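# Unlatch and open the silver case, then release

## Task

Release the latch on the silver case sitting on the table, swing its lid open and leave it open, and finish with neither arm nor hand in contact with anything on the table.

## Robot and tools

Robot: two arms in a scene frame. left_arm carries a five-finger left hand and right_arm a right hand. Base positions: left_arm (-0.011, +0.322, 0) m, right_arm (+0.004, -0.297, 0) m, each yawed very slightly. The scene frame has its origin at table-top height, midway between the two nominal bases. +x runs out over the table, +y toward left_arm, +z up. Arm names do not match image sides. A camera stand is behind the arms. Four cameras: cam_high (896x504), cam_low (896x504), cam_left_wrist (672x504), cam_right_wrist (672x504). The task's two reference images can be viewed with show_instructions.

Hand point: a point fixed to the palm, 0.15 m out from the wrist flange along the fingers and 0.05 m in front of the palm. Its +z follows the straight fingers, +y leaves the palm face, and +x crosses the palm. On the right hand +x points away from the thumb; on the left hand it points toward the thumb. Straight fingertips extend 0.06-0.07 m past the point along +z and sit 0.06 m behind it along -y. A wrist bracket on the little-finger side reaches 0.10 m across and can strike things.

Row format: 28 numbers, each in [-1, 1], always both arms. Left block first, then right. Each block is 14 numbers: dx, dy, dz, rx, ry, rz, then little, ring, middle, index, thumb_bend, thumb_turn, force_limit, speed.
- Pose numbers (first six) are offsets, not poses. They count from that arm's Hand target as it stood when the action or move began, along that Hand target's own axes. 1.0 equals 0.6 m of travel or 180 degrees. rx, ry, rz form a single rotation vector.
- Rows within one action all count from the same start, so they do not add up. Separate actions or calls do add up, so repeating an offset moves the arm further.
- All six pose numbers at 0 re-request the current Hand target. Use this to stop pressing or to close a gap where the arm settled short.
- Finger numbers are absolute targets: -1 is straight or open, +1 curled or closed. For thumb_turn, -1 is beside the palm and +1 is opposite the fingers. With the thumb turned in, the hand can grasp objects 0.035-0.065 m thick, or a handle down to about 0.025 m.
- force_limit maps -1..+1 to about 0..10 N at the fingertip (0..15 N for the two thumb motors). A closing motor stops when this load is reached.
- speed runs from near zero at -1 to full at +0.48 and above. Full speed covers a finger's whole travel in 0.49 s. Use -0.94 or lower for a soft grip.
- No hand value means "unchanged". To keep a hand as it is, resend the last eight hand numbers actually executed. If none were executed yet, send hand_measured plus hand_force_limit and hand_speed.
- To tighten a grip, raise force_limit and send a target more closed than hand_measured. To loosen, send a target more open than hand_measured.

Tools:
- execute_actions(actions, cameras): actions is a list of actions, each a list of up to 15 rows. Each row lasts 1/30 s, and a short list holds its final row until 15 steps are done. Images come back only when actions is empty or cameras requests them. cameras accepts names, ["all"], or [].
- move(target, speed, blend, blocking, cameras): moves each hand point in a straight line toward a target. target is one 28-number row, or a list of up to 15 rows. Every row in the list counts from the same starting Hand targets, not from the previous row. speed is in m/s, from 0.002 to 4.3, default 0.25; rotation is capped at twice that value in rad/s. Give one speed, or one per target. blend, in m, rounds corners at intermediate targets; 0 means stop at each one. A move is capped at 10 s. blocking=false returns after about 0.5 s while the arms keep moving. Hand numbers in the first row are sent at the start; later rows' hand numbers are sent when the arms arrive and come to rest. Paths do not avoid obstacles or the other arm. Faster moves lag, overshoot and hit harder.
- wait(seconds 0-10, cameras): lets the scene run while each arm holds its last command.
- stop(cameras): brakes the current move.
- zoom_image(camera, region [x0,y0,x1,y1]): enlarges part of the latest image from that camera, pixels from the top-left corner, at most 504x504.
- finished_scene(scene=1): ends the scene for good.

Results: for each arm you get end_effector_position (m) and end_effector_quat_wxyz in the scene frame. You also get Hand target (the last commanded pose after clipping), joint positions, velocities and torques. Torque values include gravity, carry offsets and noise, and joints 3 and 4 wrap at ±28 N m. Hand readings, in row order: hand_measured, hand_stopped_by (moving, target, force, stalled, fault), hand_load_n (positive when the finger is pushed open; drops near 0 when a grip is lost), hand_force_limit and hand_speed. A move adds a "move:" line giving the ending (done, off_target, moving, held, fault) and limits (paced means clipped, held means steps were withheld). Watch for MOTOR HOT and OVER-TEMPERATURE FAULT lines.

Behaviour to expect: the controller clips commanded orientation to within 40 degrees of the current one. Arms track poses loosely and often rest 1-3 cm (sometimes 5 cm) short, usually low, with no contact involved. Small commands may not move the arm at all. A blocked arm keeps pushing until commanded back. Routing a path close to an arm's own base can flip its shoulder posture, so go around the base instead.

Avoid: knocking anything off the table; hard impacts or slams; heavy pushes on fixed objects; arms touching or squeezing each other, including one hand closing on the other's fingers; overloading fingers; and holding stretched or straining poses long enough to overheat motors. Finish with the lid open and both hands clear of everything.

Each tool is called after "Request:" as name(argument=value, ...), one argument or row to a line, values as JSON.

Reference images:

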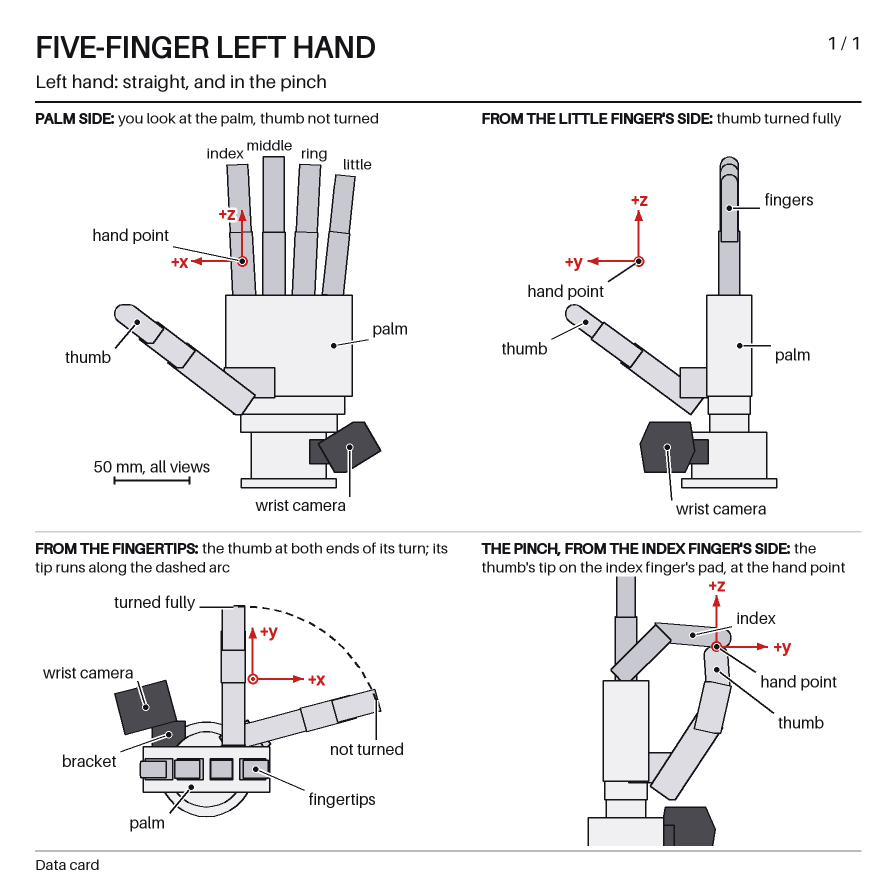

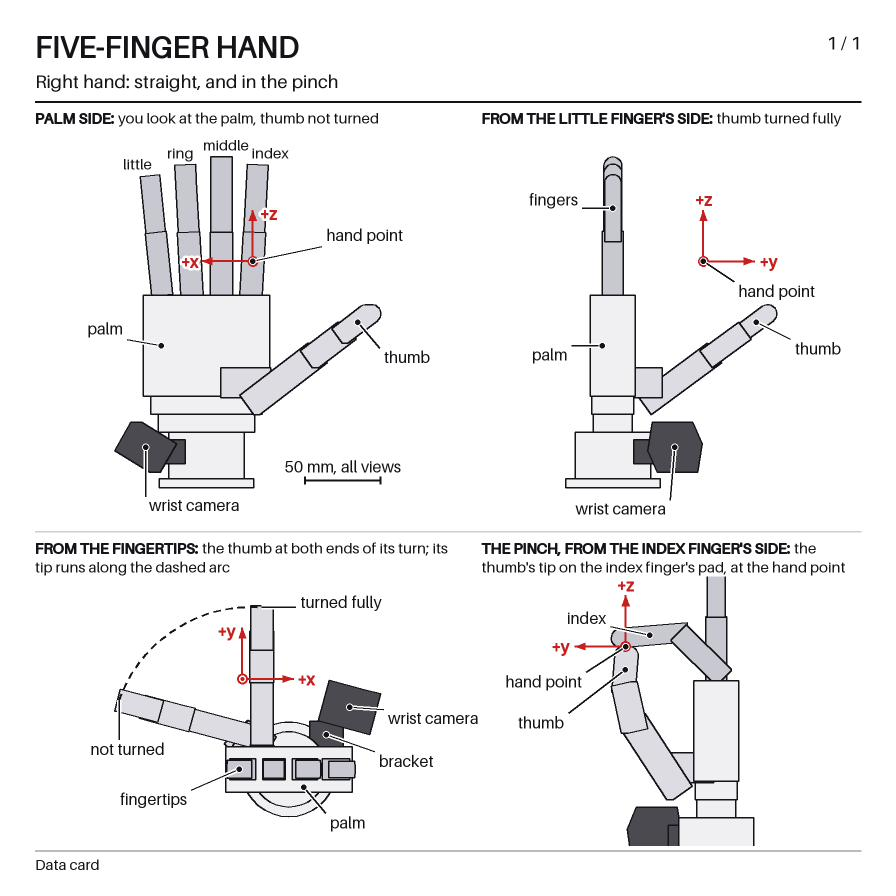

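## Session

Request:
execute_actions(
  actions=[],
)

Scene clock: 0.00 s.
left_arm: end_effector_position=(+0.4626, +0.3089, +0.1433) hand_measured=(-1.000, -1.000, -1.000, -1.000, -1.000, -1.000) hand_load_n=(+0.0, +0.5, +0.0, +0.0, +0.0, +0.0) hand_stopped_by=(target, target, target, target, target, target) hand_force_limit=0.00 hand_speed=-0.80 end_effector_quat_wxyz=(+0.479, +0.015, +0.873, +0.095) | right_arm: end_effector_position=(+0.3451, -0.1850, +0.2937) hand_measured=(-1.000, -1.000, -1.000, -1.000, -1.000, -1.000) hand_load_n=(+0.0, +0.0, +0.0, +0.0, +0.0, +0.0) hand_stopped_by=(target, target, target, target, target, target) hand_force_limit=0.00 hand_speed=-0.80 end_effector_quat_wxyz=(-0.431, +0.574, -0.619, +0.318)
Joint positions: left_arm=[-0.325 1.251 0.671 -0.027 -0.407 1.516] | right_arm=[0.264 0.63 0.757 -0.572 0.146 0.256]
Joint velocities: within noise
Joint torques (N m): no reading
Heat: left arm: hottest shoulder 35 °C; right arm: hottest shoulder 38 °C.
Hand target: left_arm +0.4705, +0.3063, +0.1529; +0.488, +0.013, +0.868, +0.092 | right_arm +0.3481, -0.1842, +0.3084; -0.441, +0.569, -0.615, +0.323

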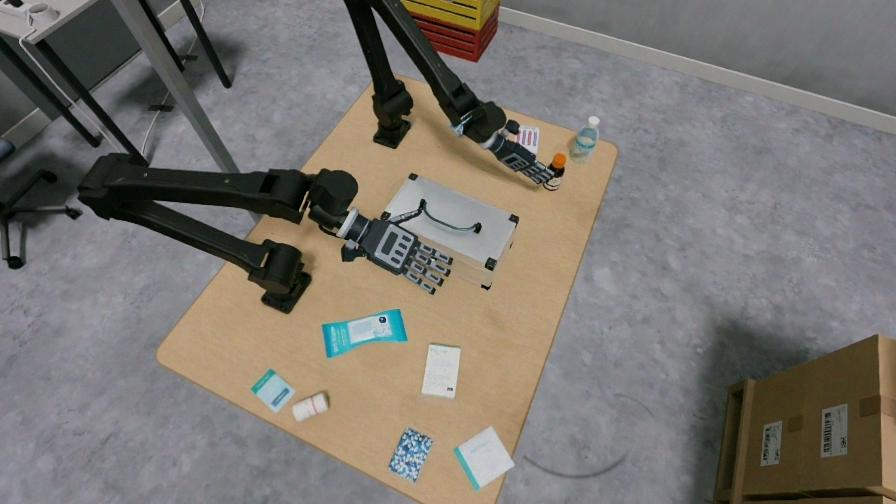

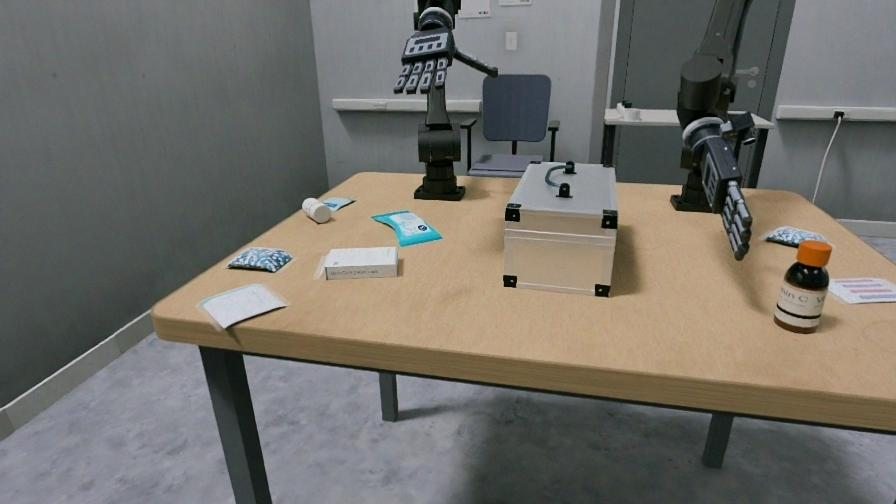

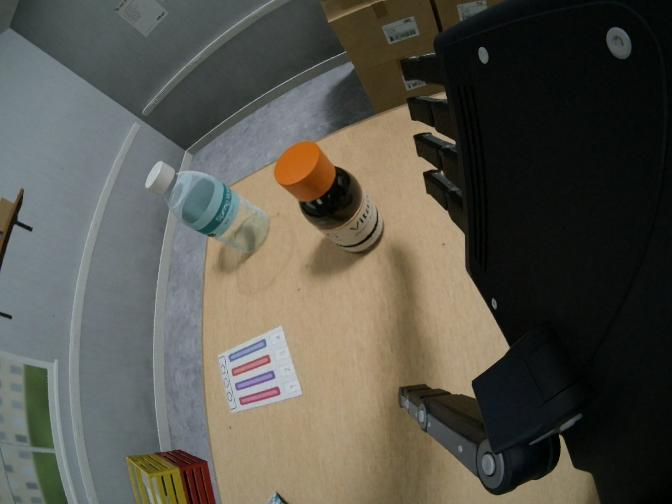

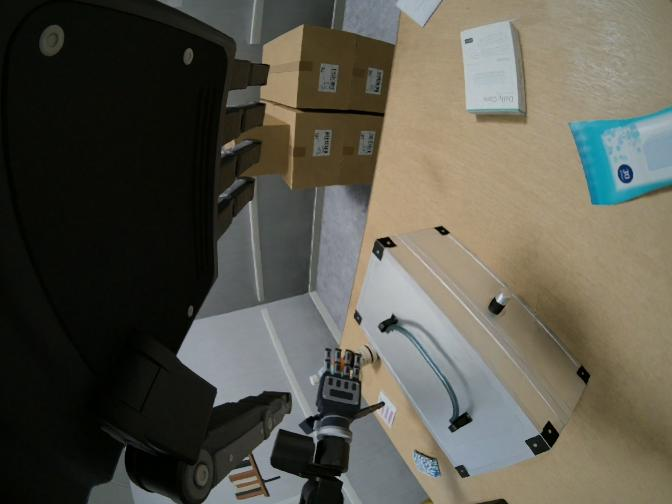

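Request:
zoom_image(
  camera="cam_right_wrist",
  region=[340, 210, 600, 490],
)

Request:
zoom_image(
  camera="cam_high",
  region=[340, 150, 540, 310],
)

Request:
zoom_image(
  camera="cam_low",
  region=[460, 130, 680, 310],
)

Scaled by 1.800 from the camera's 672x504 image, which has a finer 960x720 frame.

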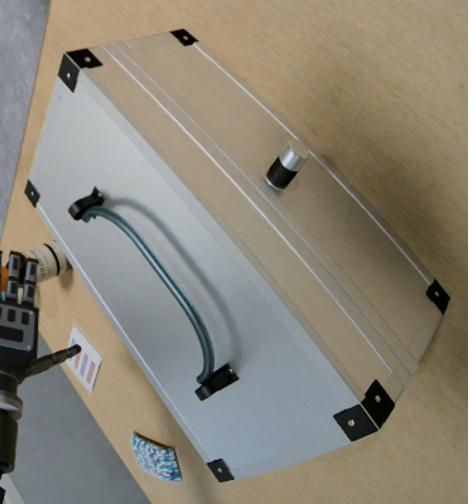

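Scaled by 2.520 from the camera's 896x504 image, which has a finer 1280x720 frame.

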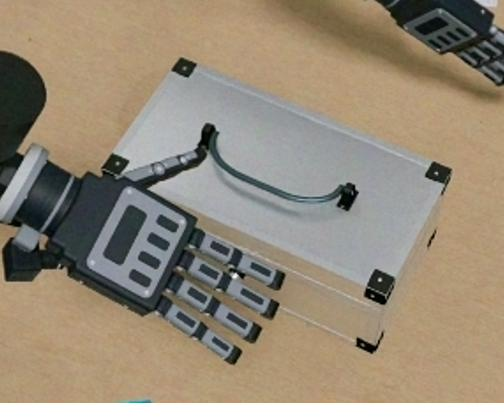

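Scaled by 2.291 from the camera's 896x504 image, which has a finer 1280x720 frame.

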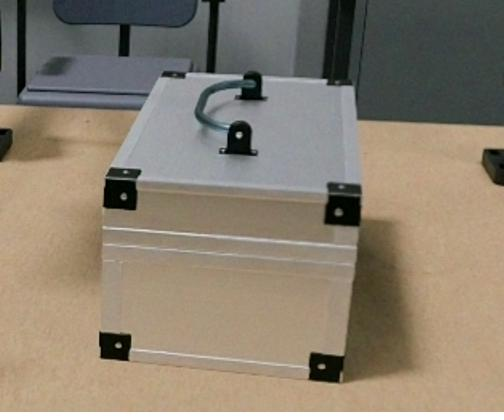

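Request:
move(
  target=[0,0,0,0,0,0,-1,-1,-1,-1,-1,-1,0,-0.8, 0.2025,0.0507,-0.0767,-0.0389,-0.1996,-0.0897,-1,-1,-1,-1,-1,-1,0,-0.8],
  cameras=["all"],
)

Scene clock: 123.77 s.
left_arm: end_effector_position=(+0.4626, +0.3089, +0.1433) hand_measured=(-1.000, -1.000, -1.000, -1.000, -1.000, -1.000) hand_load_n=(+0.0, +0.0, +0.0, +0.0, +0.0, +0.5) hand_stopped_by=(target, target, target, target, target, target) hand_force_limit=0.00 hand_speed=-0.80 end_effector_quat_wxyz=(+0.479, +0.015, +0.873, +0.095) | right_arm: end_effector_position=(+0.2889, -0.2967, +0.2615) hand_measured=(-1.000, -1.000, -1.000, -1.000, -1.000, -1.000) hand_load_n=(+0.0, +0.0, +0.0, +0.0, +0.0, +0.0) hand_stopped_by=(target, target, target, target, target, target) hand_force_limit=0.00 hand_speed=-0.80 end_effector_quat_wxyz=(-0.527, +0.740, -0.396, +0.136)
Joint positions: left_arm=[-0.325 1.251 0.671 -0.027 -0.407 1.516] | right_arm=[-0.605 0.935 0.889 -1.206 -1.126 -0.982]
Joint torques (N m): left_arm=[0.62 -6.42 10.14 2.15 -0.28 0.11] | right_arm=[-2.14 -3.31 15.34 -0.13 -0.71 -0.22]
Heat: left arm: hottest elbow 44 °C; right arm: hottest elbow 45 °C.
Hand target: left_arm +0.4705, +0.3063, +0.1529; +0.488, +0.013, +0.868, +0.092 | right_arm +0.2979, -0.3041, +0.2786; -0.524, +0.745, -0.383, +0.153
Off the commanded pose: left_arm 0.013 m, 1 deg | right_arm 0.021 m, 3 deg.
move: off_target (left_arm, right_arm)

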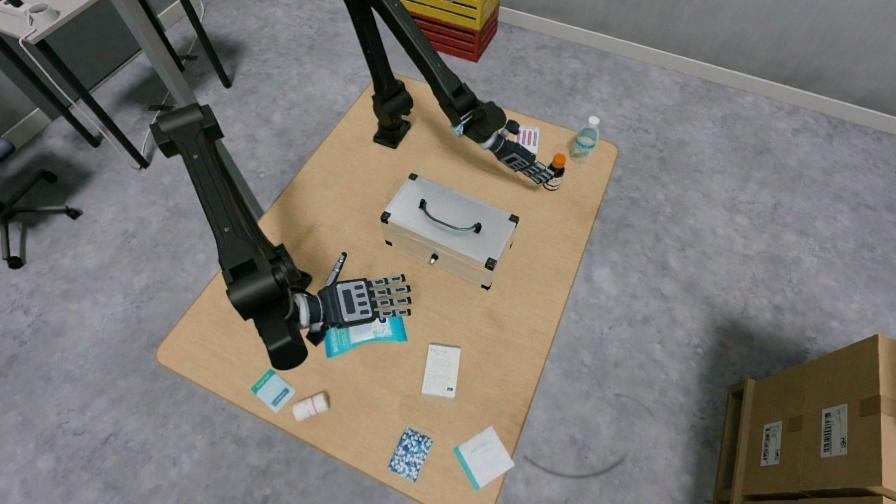

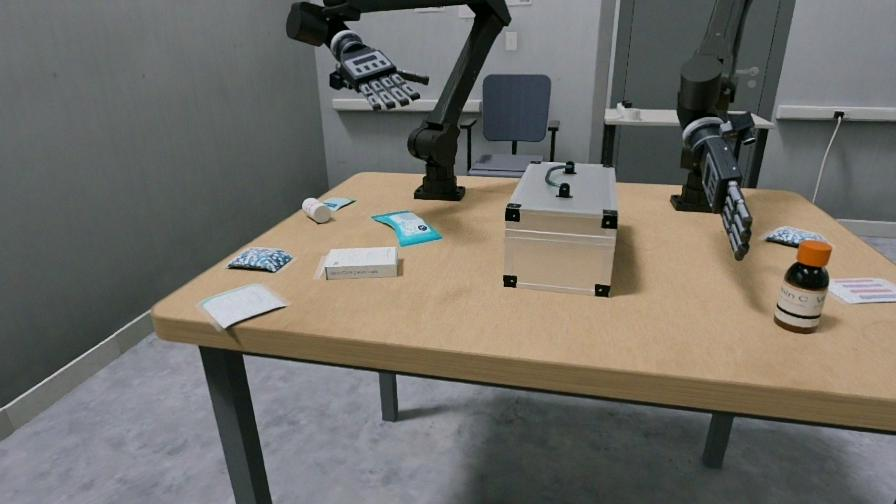

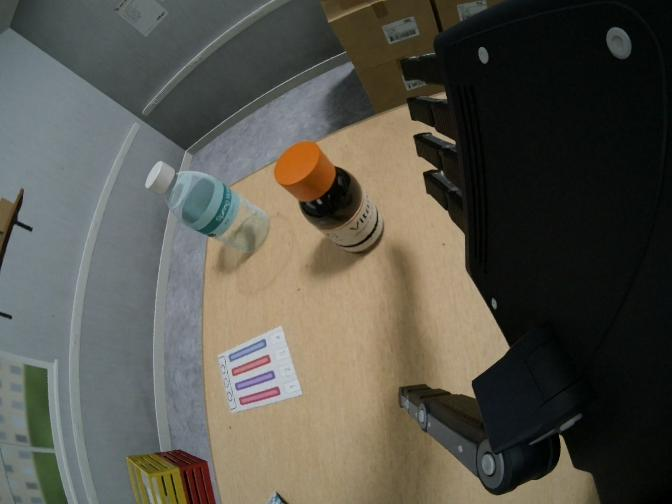

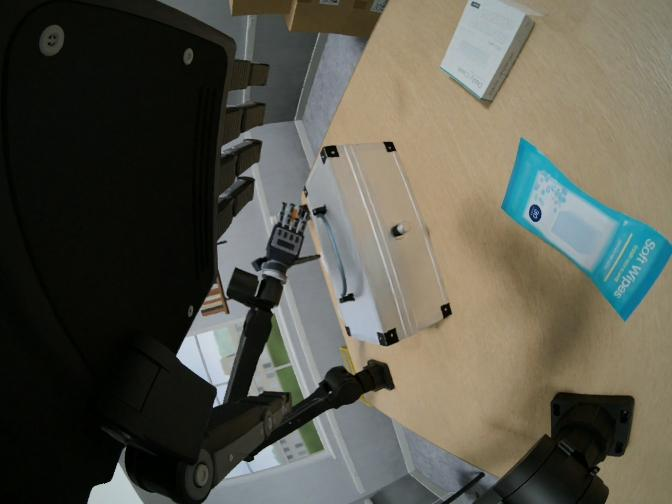

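Request:
zoom_image(
  camera="cam_right_wrist",
  region=[340, 170, 460, 290],
)

Request:
zoom_image(
  camera="cam_high",
  region=[370, 160, 530, 300],
)

Scaled by 4.200 from the camera's 672x504 image, which has a finer 960x720 frame.

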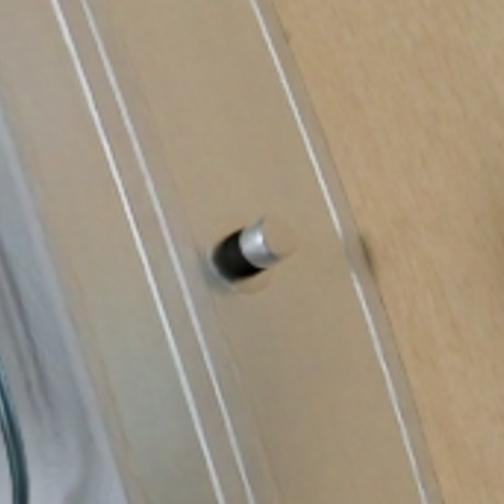

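Scaled by 3.150 from the camera's 896x504 image, which has a finer 1280x720 frame.

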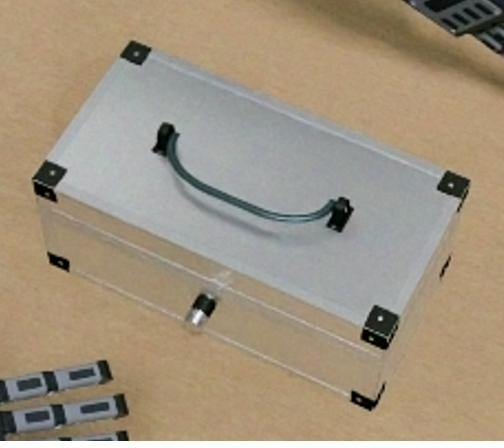

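Request:
move(
  target=[0,0,0,0,0,0,-1,-1,-1,-1,-1,-1,0,-0.8, -0.034,0.201,0.1455,-0.0245,-0.1894,-0.145,1,1,-1,-1,-1,-1,0,0],
  cameras=["all"],
)

Scene clock: 476.90 s.
left_arm: end_effector_position=(+0.4626, +0.3089, +0.1433) hand_measured=(-1.000, -1.000, -1.000, -1.000, -1.000, -1.000) hand_load_n=(+0.0, +0.0, +0.0, +0.0, +0.0, +0.0) hand_stopped_by=(target, target, target, target, target, target) hand_force_limit=0.00 hand_speed=-0.80 end_effector_quat_wxyz=(+0.479, +0.015, +0.873, +0.095) | right_arm: end_effector_position=(+0.2897, -0.2525, +0.1399) hand_measured=(+1.000, +1.000, -1.000, -1.000, -1.000, -1.000) hand_load_n=(+0.0, +0.0, +0.0, +0.0, +0.0, -0.5) hand_stopped_by=(target, target, target, target, target, target) hand_force_limit=0.00 hand_speed=0.00 end_effector_quat_wxyz=(-0.535, +0.843, -0.051, +0.035)
Joint positions: left_arm=[-0.325 1.251 0.671 -0.027 -0.407 1.516] | right_arm=[-0.356 1.353 0.889 -1.544 -1.082 -2.062]
Joint torques (N m): left_arm=[0.62 -6.42 10.18 2.14 -0.27 0.11] | right_arm=[-0.85 -6.65 8.75 -1.47 -0.53 -0.2]
Heat: left arm: hottest elbow 48 °C; right arm: hottest elbow 59 °C.
Hand target: left_arm +0.4705, +0.3063, +0.1529; +0.488, +0.013, +0.868, +0.092 | right_arm +0.2899, -0.2502, +0.1385; -0.537, +0.842, -0.044, +0.028
Off the commanded pose: left_arm 0.013 m, 1 deg | right_arm 0.003 m, 1 deg.
joint sent to its limit (right arm) — joint 6 (wrist roll), lower limit. The joint targets still meet the commanded pose.
move: off_target (left_arm)

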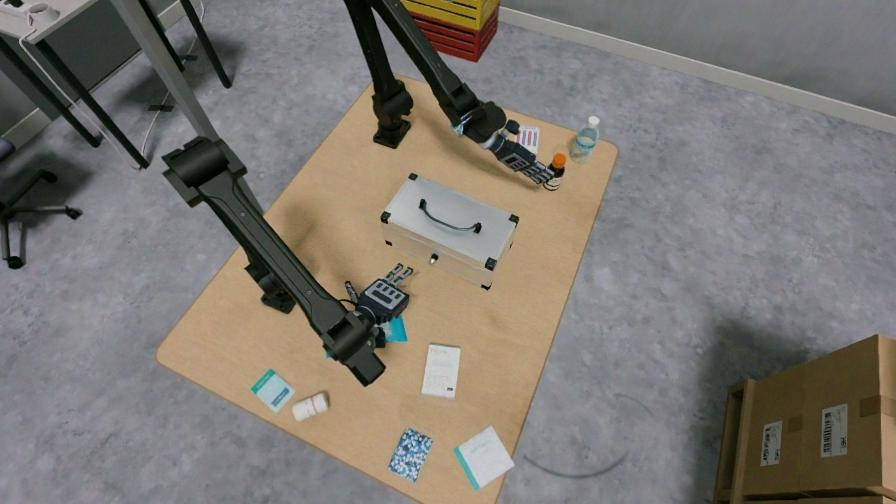

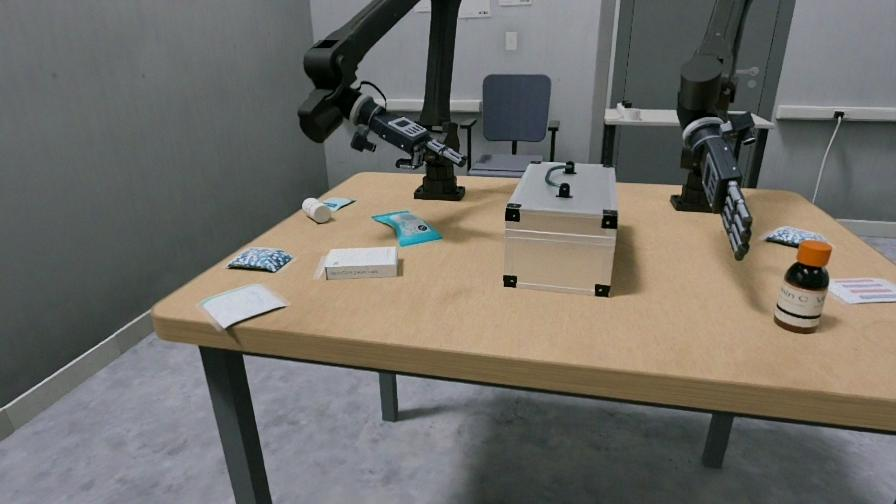

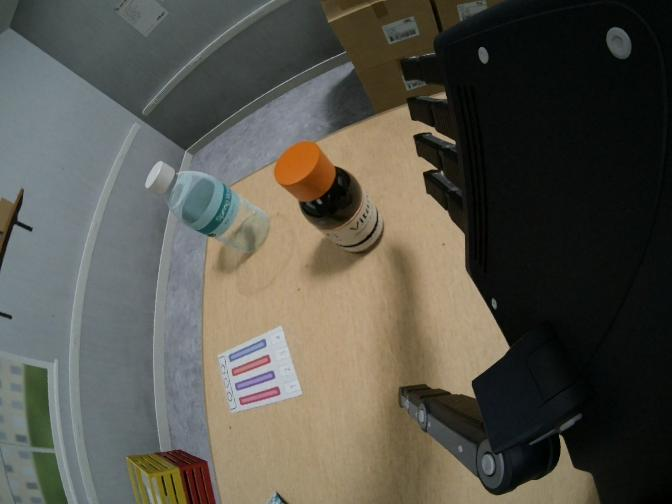

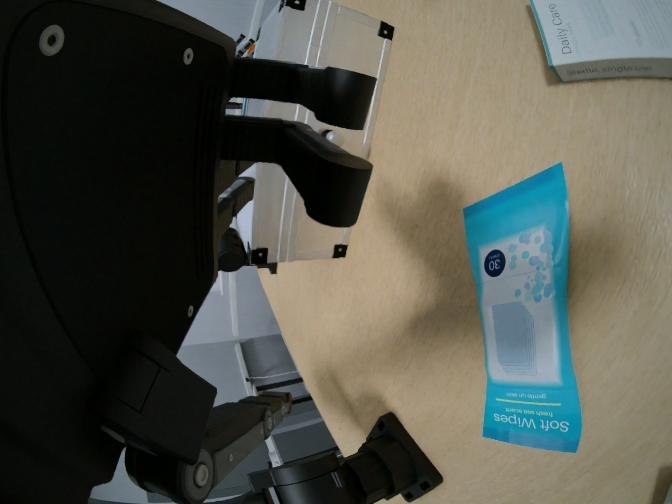

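Request:
zoom_image(
  camera="cam_high",
  region=[330, 220, 470, 320],
)

Request:
zoom_image(
  camera="cam_low",
  region=[360, 100, 640, 300],
)

Scaled by 3.600 from the camera's 896x504 image, which has a finer 1280x720 frame.

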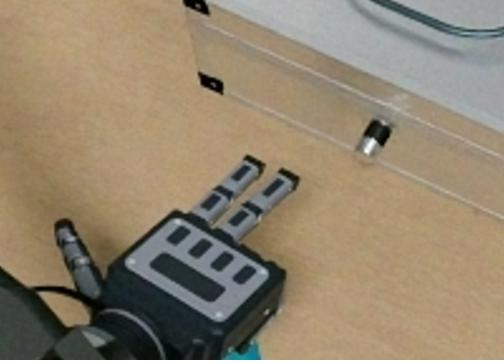

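Scaled by 1.800 from the camera's 896x504 image, which has a finer 1280x720 frame.

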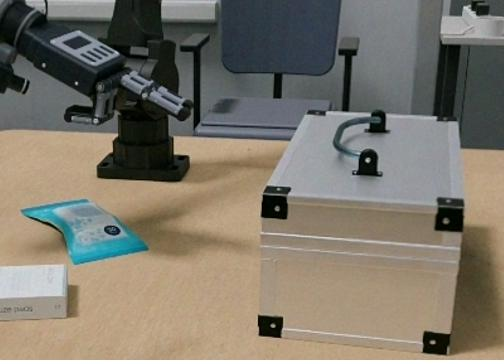

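Request:
move(
  target=[0,0,0,0,0,0,-1,-1,-1,-1,-1,-1,0,-0.8, 0.026,0.1074,0.1641,0,0,0,1,1,-1,-1,-1,-1,0,0],
  cameras=["all"],
  speed=0.15,
)

Request:
zoom_image(
  camera="cam_high",
  region=[350, 200, 490, 300],
)

Request:
zoom_image(
  camera="cam_right_wrist",
  region=[200, 0, 440, 240],
)

Scene clock: 514.83 s.
left_arm: end_effector_position=(+0.4626, +0.3089, +0.1433) hand_measured=(-1.000, -1.000, -1.000, -1.000, -1.000, -1.000) hand_load_n=(+0.0, -0.5, +0.0, +0.0, +0.0, +0.0) hand_stopped_by=(target, target, target, target, target, target) hand_force_limit=0.00 hand_speed=-0.80 end_effector_quat_wxyz=(+0.479, +0.015, +0.873, +0.095) | right_arm: end_effector_position=(+0.3152, -0.1937, +0.0399) hand_measured=(+1.000, +1.000, -1.000, -1.000, -1.000, -1.000) hand_load_n=(+0.0, +0.0, +0.0, +0.0, +0.0, +0.0) hand_stopped_by=(target, target, target, target, target, target) hand_force_limit=0.00 hand_speed=0.00 end_effector_quat_wxyz=(-0.538, +0.841, -0.043, +0.033)
Joint positions: left_arm=[-0.325 1.251 0.671 -0.027 -0.407 1.516] | right_arm=[-0.16 1.488 0.727 -0.893 -1.136 -1.674]
Joint torques (N m): left_arm=[0.56 -6.53 10.17 2.15 -0.27 0.11] | right_arm=[-1.03 -8.7 6.34 0.34 -0.61 0.15]
Heat: left arm: hottest elbow 48 °C; right arm: hottest elbow 52 °C.
Hand target: left_arm +0.4705, +0.3063, +0.1529; +0.488, +0.013, +0.868, +0.092 | right_arm +0.3119, -0.1902, +0.0385; -0.537, +0.842, -0.044, +0.028
Off the commanded pose: left_arm 0.013 m, 1 deg | right_arm 0.005 m, 1 deg.
move: off_target (left_arm)

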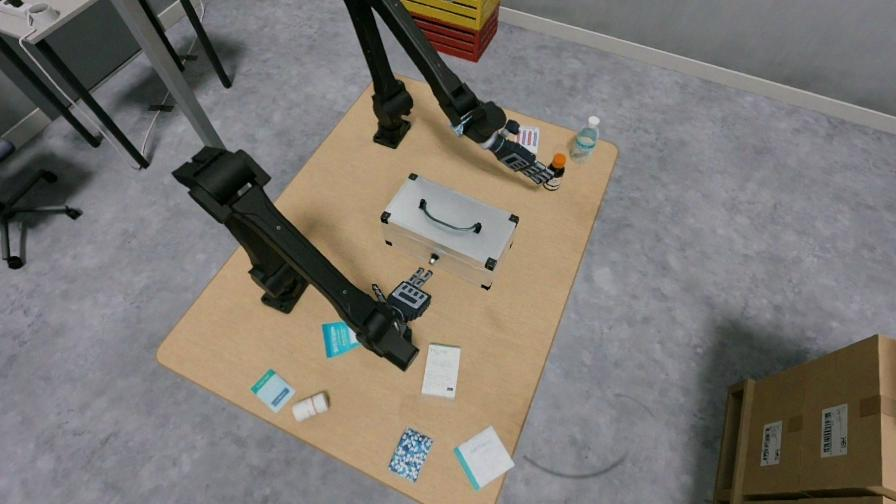

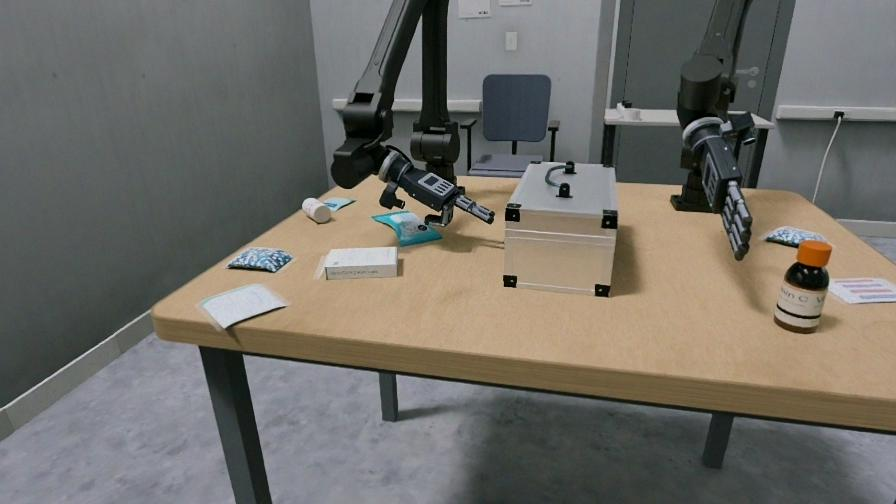

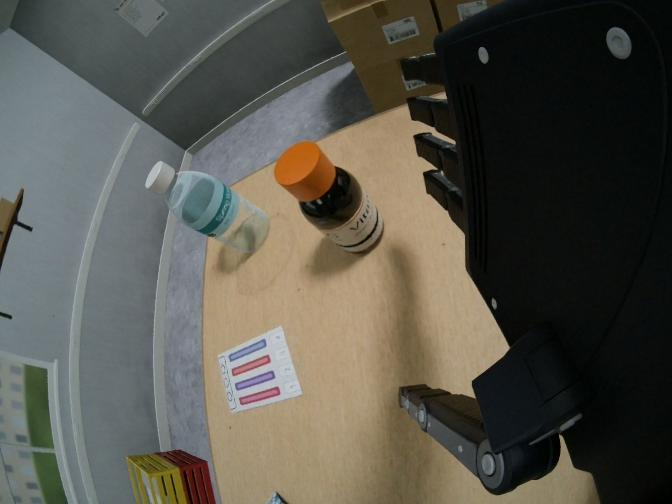

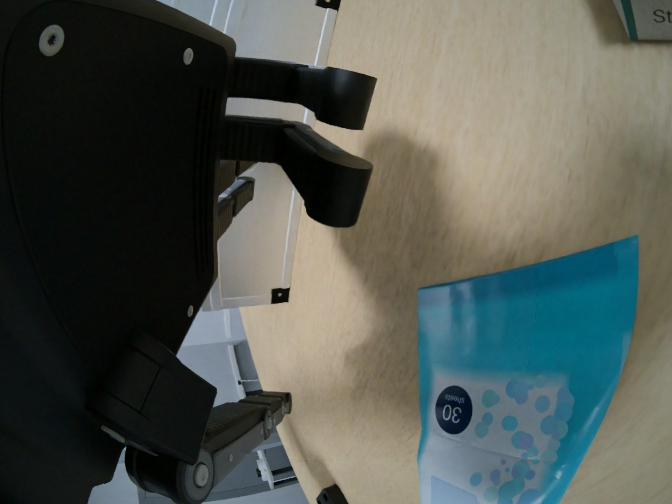

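Scaled by 3.600 from the camera's 896x504 image, which has a finer 1280x720 frame.

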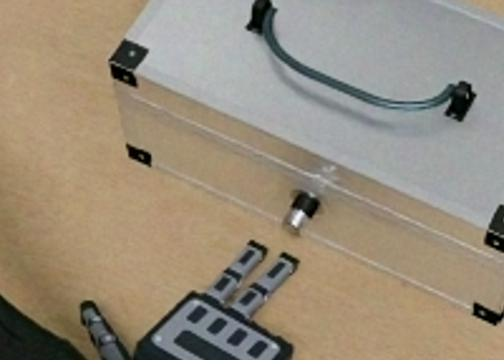

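Scaled by 2.100 from the camera's 672x504 image, which has a finer 960x720 frame.

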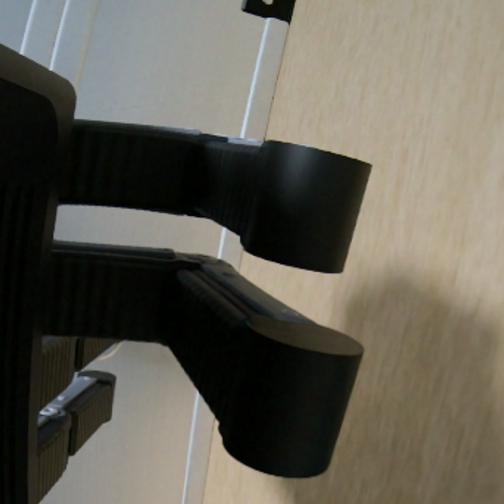

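Request:
move(
  target=[0,0,0,0,0,0,-1,-1,-1,-1,-1,-1,0,-0.8, 0,0,0,0,0,0,-1,-1,-1,-1,-1,-1,0,0],
  cameras=["cam_right_wrist"],
  speed=0.15,
)

Request:
zoom_image(
  camera="cam_right_wrist",
  region=[200, 0, 400, 200],
)

Scene clock: 533.23 s.
left_arm: end_effector_position=(+0.4626, +0.3089, +0.1433) hand_measured=(-1.000, -1.000, -1.000, -1.000, -1.000, -1.000) hand_load_n=(+0.0, +0.0, +0.0, +0.0, +0.0, +0.0) hand_stopped_by=(target, target, target, target, target, target) hand_force_limit=0.00 hand_speed=-0.80 end_effector_quat_wxyz=(+0.479, +0.015, +0.873, +0.095) | right_arm: end_effector_position=(+0.3150, -0.1937, +0.0399) hand_measured=(-1.000, -1.000, -1.000, -1.000, -1.000, -1.000) hand_load_n=(+0.0, +0.0, +0.0, +0.0, +0.0, +0.0) hand_stopped_by=(target, target, target, target, target, target) hand_force_limit=0.00 hand_speed=0.00 end_effector_quat_wxyz=(-0.537, +0.842, -0.044, +0.032)
Joint positions: left_arm=[-0.325 1.251 0.671 -0.027 -0.407 1.516] | right_arm=[-0.159 1.488 0.727 -0.893 -1.135 -1.671]
Joint torques (N m): left_arm=[0.67 -6.48 10.13 2.14 -0.29 0.11] | right_arm=[-1.08 -8.88 6.35 0.31 -0.65 0.12]
Heat: left arm: hottest elbow 48 °C; right arm: hottest elbow 49 °C.
Hand target: left_arm +0.4705, +0.3063, +0.1529; +0.488, +0.013, +0.868, +0.092 | right_arm +0.3119, -0.1901, +0.0385; -0.537, +0.842, -0.044, +0.028
Off the commanded pose: left_arm 0.013 m, 1 deg | right_arm 0.005 m, 0 deg.
move: off_target (left_arm)
Images, in order (width x height): cam_right_wrist 672x504.

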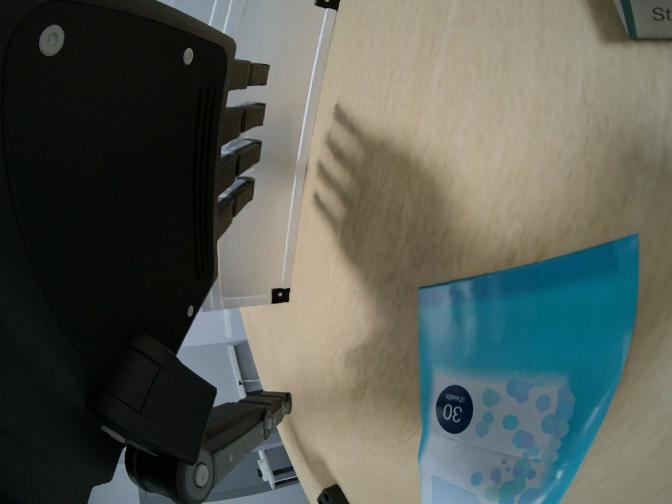

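Scaled by 2.520 from the camera's 672x504 image, which has a finer 960x720 frame.

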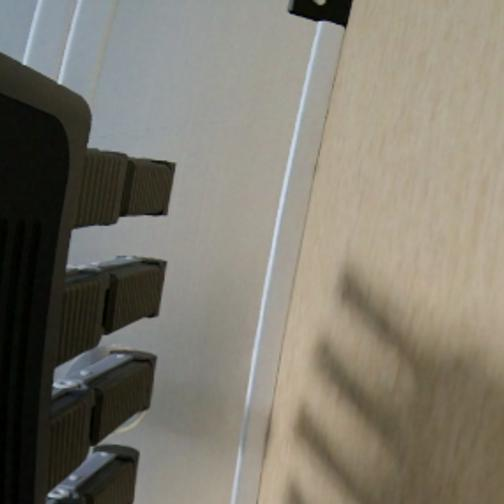

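Request:
move(
  target=[0,0,0,0,0,0,-1,-1,-1,-1,-1,-1,0,-0.8, 0.0113,-0.0112,0.0517,0,0,0,1,1,-1,-1,-1,-1,0,0],
  cameras=["all"],
  speed=0.1,
)

Request:
zoom_image(
  camera="cam_high",
  region=[380, 210, 480, 300],
)

Request:
zoom_image(
  camera="cam_right_wrist",
  region=[200, 60, 340, 200],
)

Scene clock: 608.90 s.
left_arm: end_effector_position=(+0.4626, +0.3089, +0.1433) hand_measured=(-1.000, -1.000, -1.000, -1.000, -1.000, -1.000) hand_load_n=(+0.0, +0.0, +0.0, +0.0, +0.0, +0.0) hand_stopped_by=(target, target, target, target, target, target) hand_force_limit=0.00 hand_speed=-0.80 end_effector_quat_wxyz=(+0.479, +0.015, +0.873, +0.095) | right_arm: end_effector_position=(+0.3238, -0.1672, +0.0321) hand_measured=(+1.000, +1.000, -1.000, -1.000, -1.000, -1.000) hand_load_n=(+0.0, +0.0, +0.0, -0.5, +0.0, +0.0) hand_stopped_by=(target, target, target, target, target, target) hand_force_limit=0.00 hand_speed=0.00 end_effector_quat_wxyz=(-0.537, +0.842, -0.049, +0.031)
Joint positions: left_arm=[-0.325 1.251 0.671 -0.027 -0.407 1.516] | right_arm=[-0.077 1.487 0.696 -0.677 -1.133 -1.456]
Joint torques (N m): left_arm=[0.5 -6.59 10.14 2.17 -0.27 0.11] | right_arm=[-0.44 -8.7 6.67 1.06 -0.63 0.19]
Heat: left arm: hottest elbow 49 °C; right arm: hottest elbow 44 °C.
Hand target: left_arm +0.4705, +0.3063, +0.1529; +0.488, +0.013, +0.868, +0.092 | right_arm +0.3218, -0.1601, +0.0315; -0.537, +0.842, -0.044, +0.028
Off the commanded pose: left_arm 0.013 m, 1 deg | right_arm 0.007 m, 1 deg.
move: off_target (left_arm)

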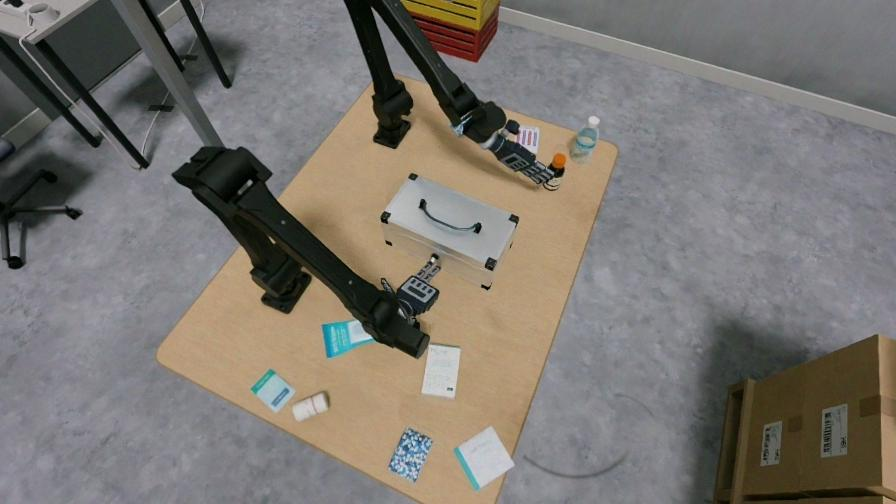

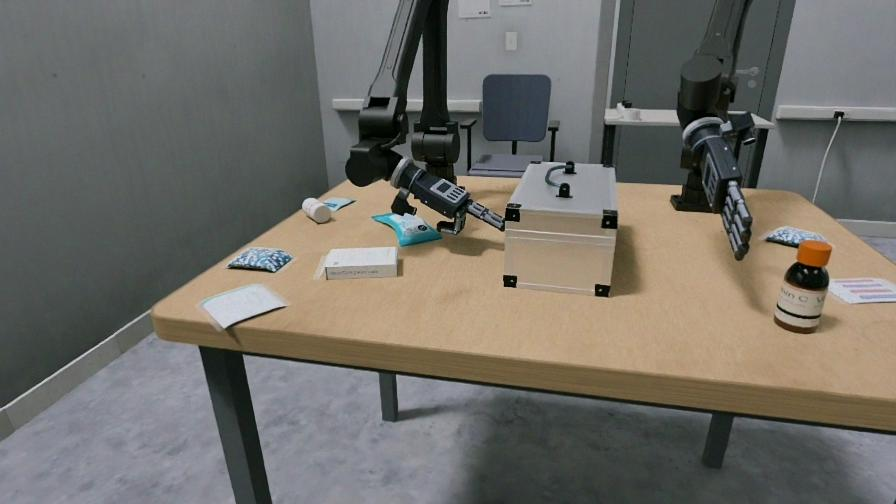

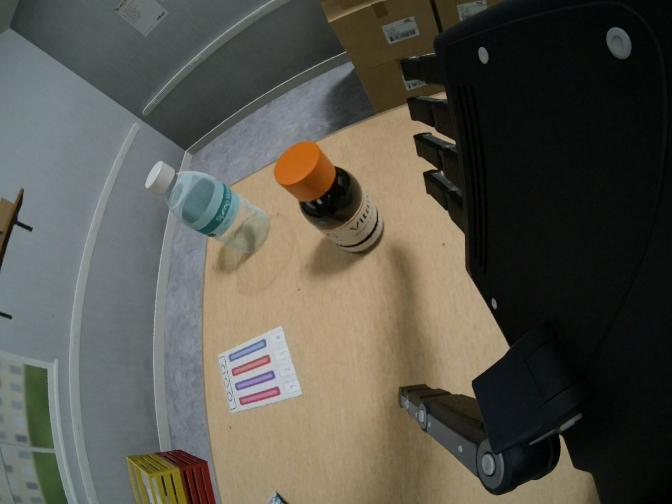

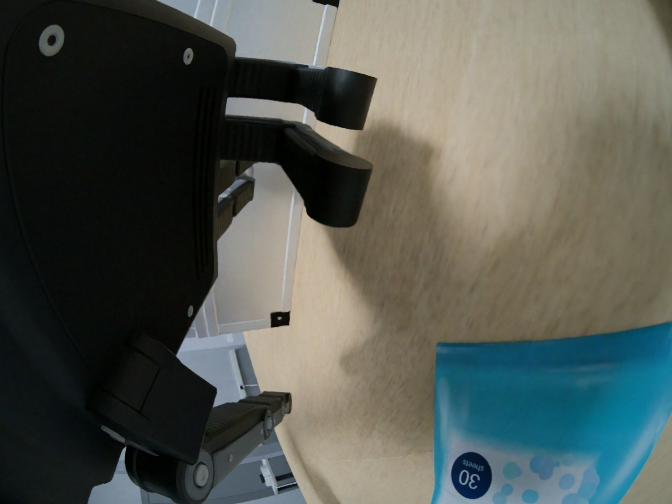

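Scaled by 5.040 from the camera's 896x504 image, which has a finer 1280x720 frame.

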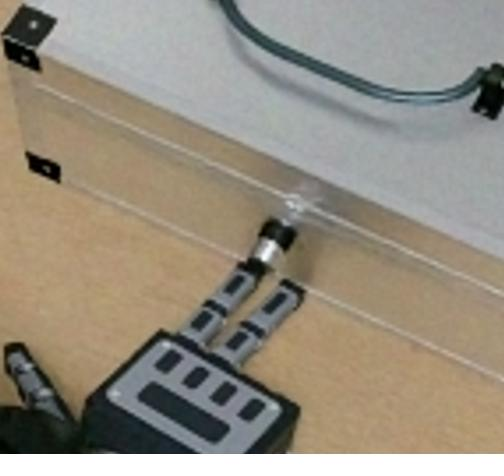

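Scaled by 3.600 from the camera's 672x504 image, which has a finer 960x720 frame.

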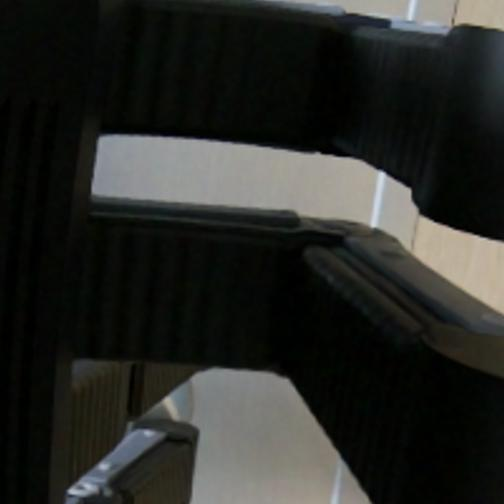

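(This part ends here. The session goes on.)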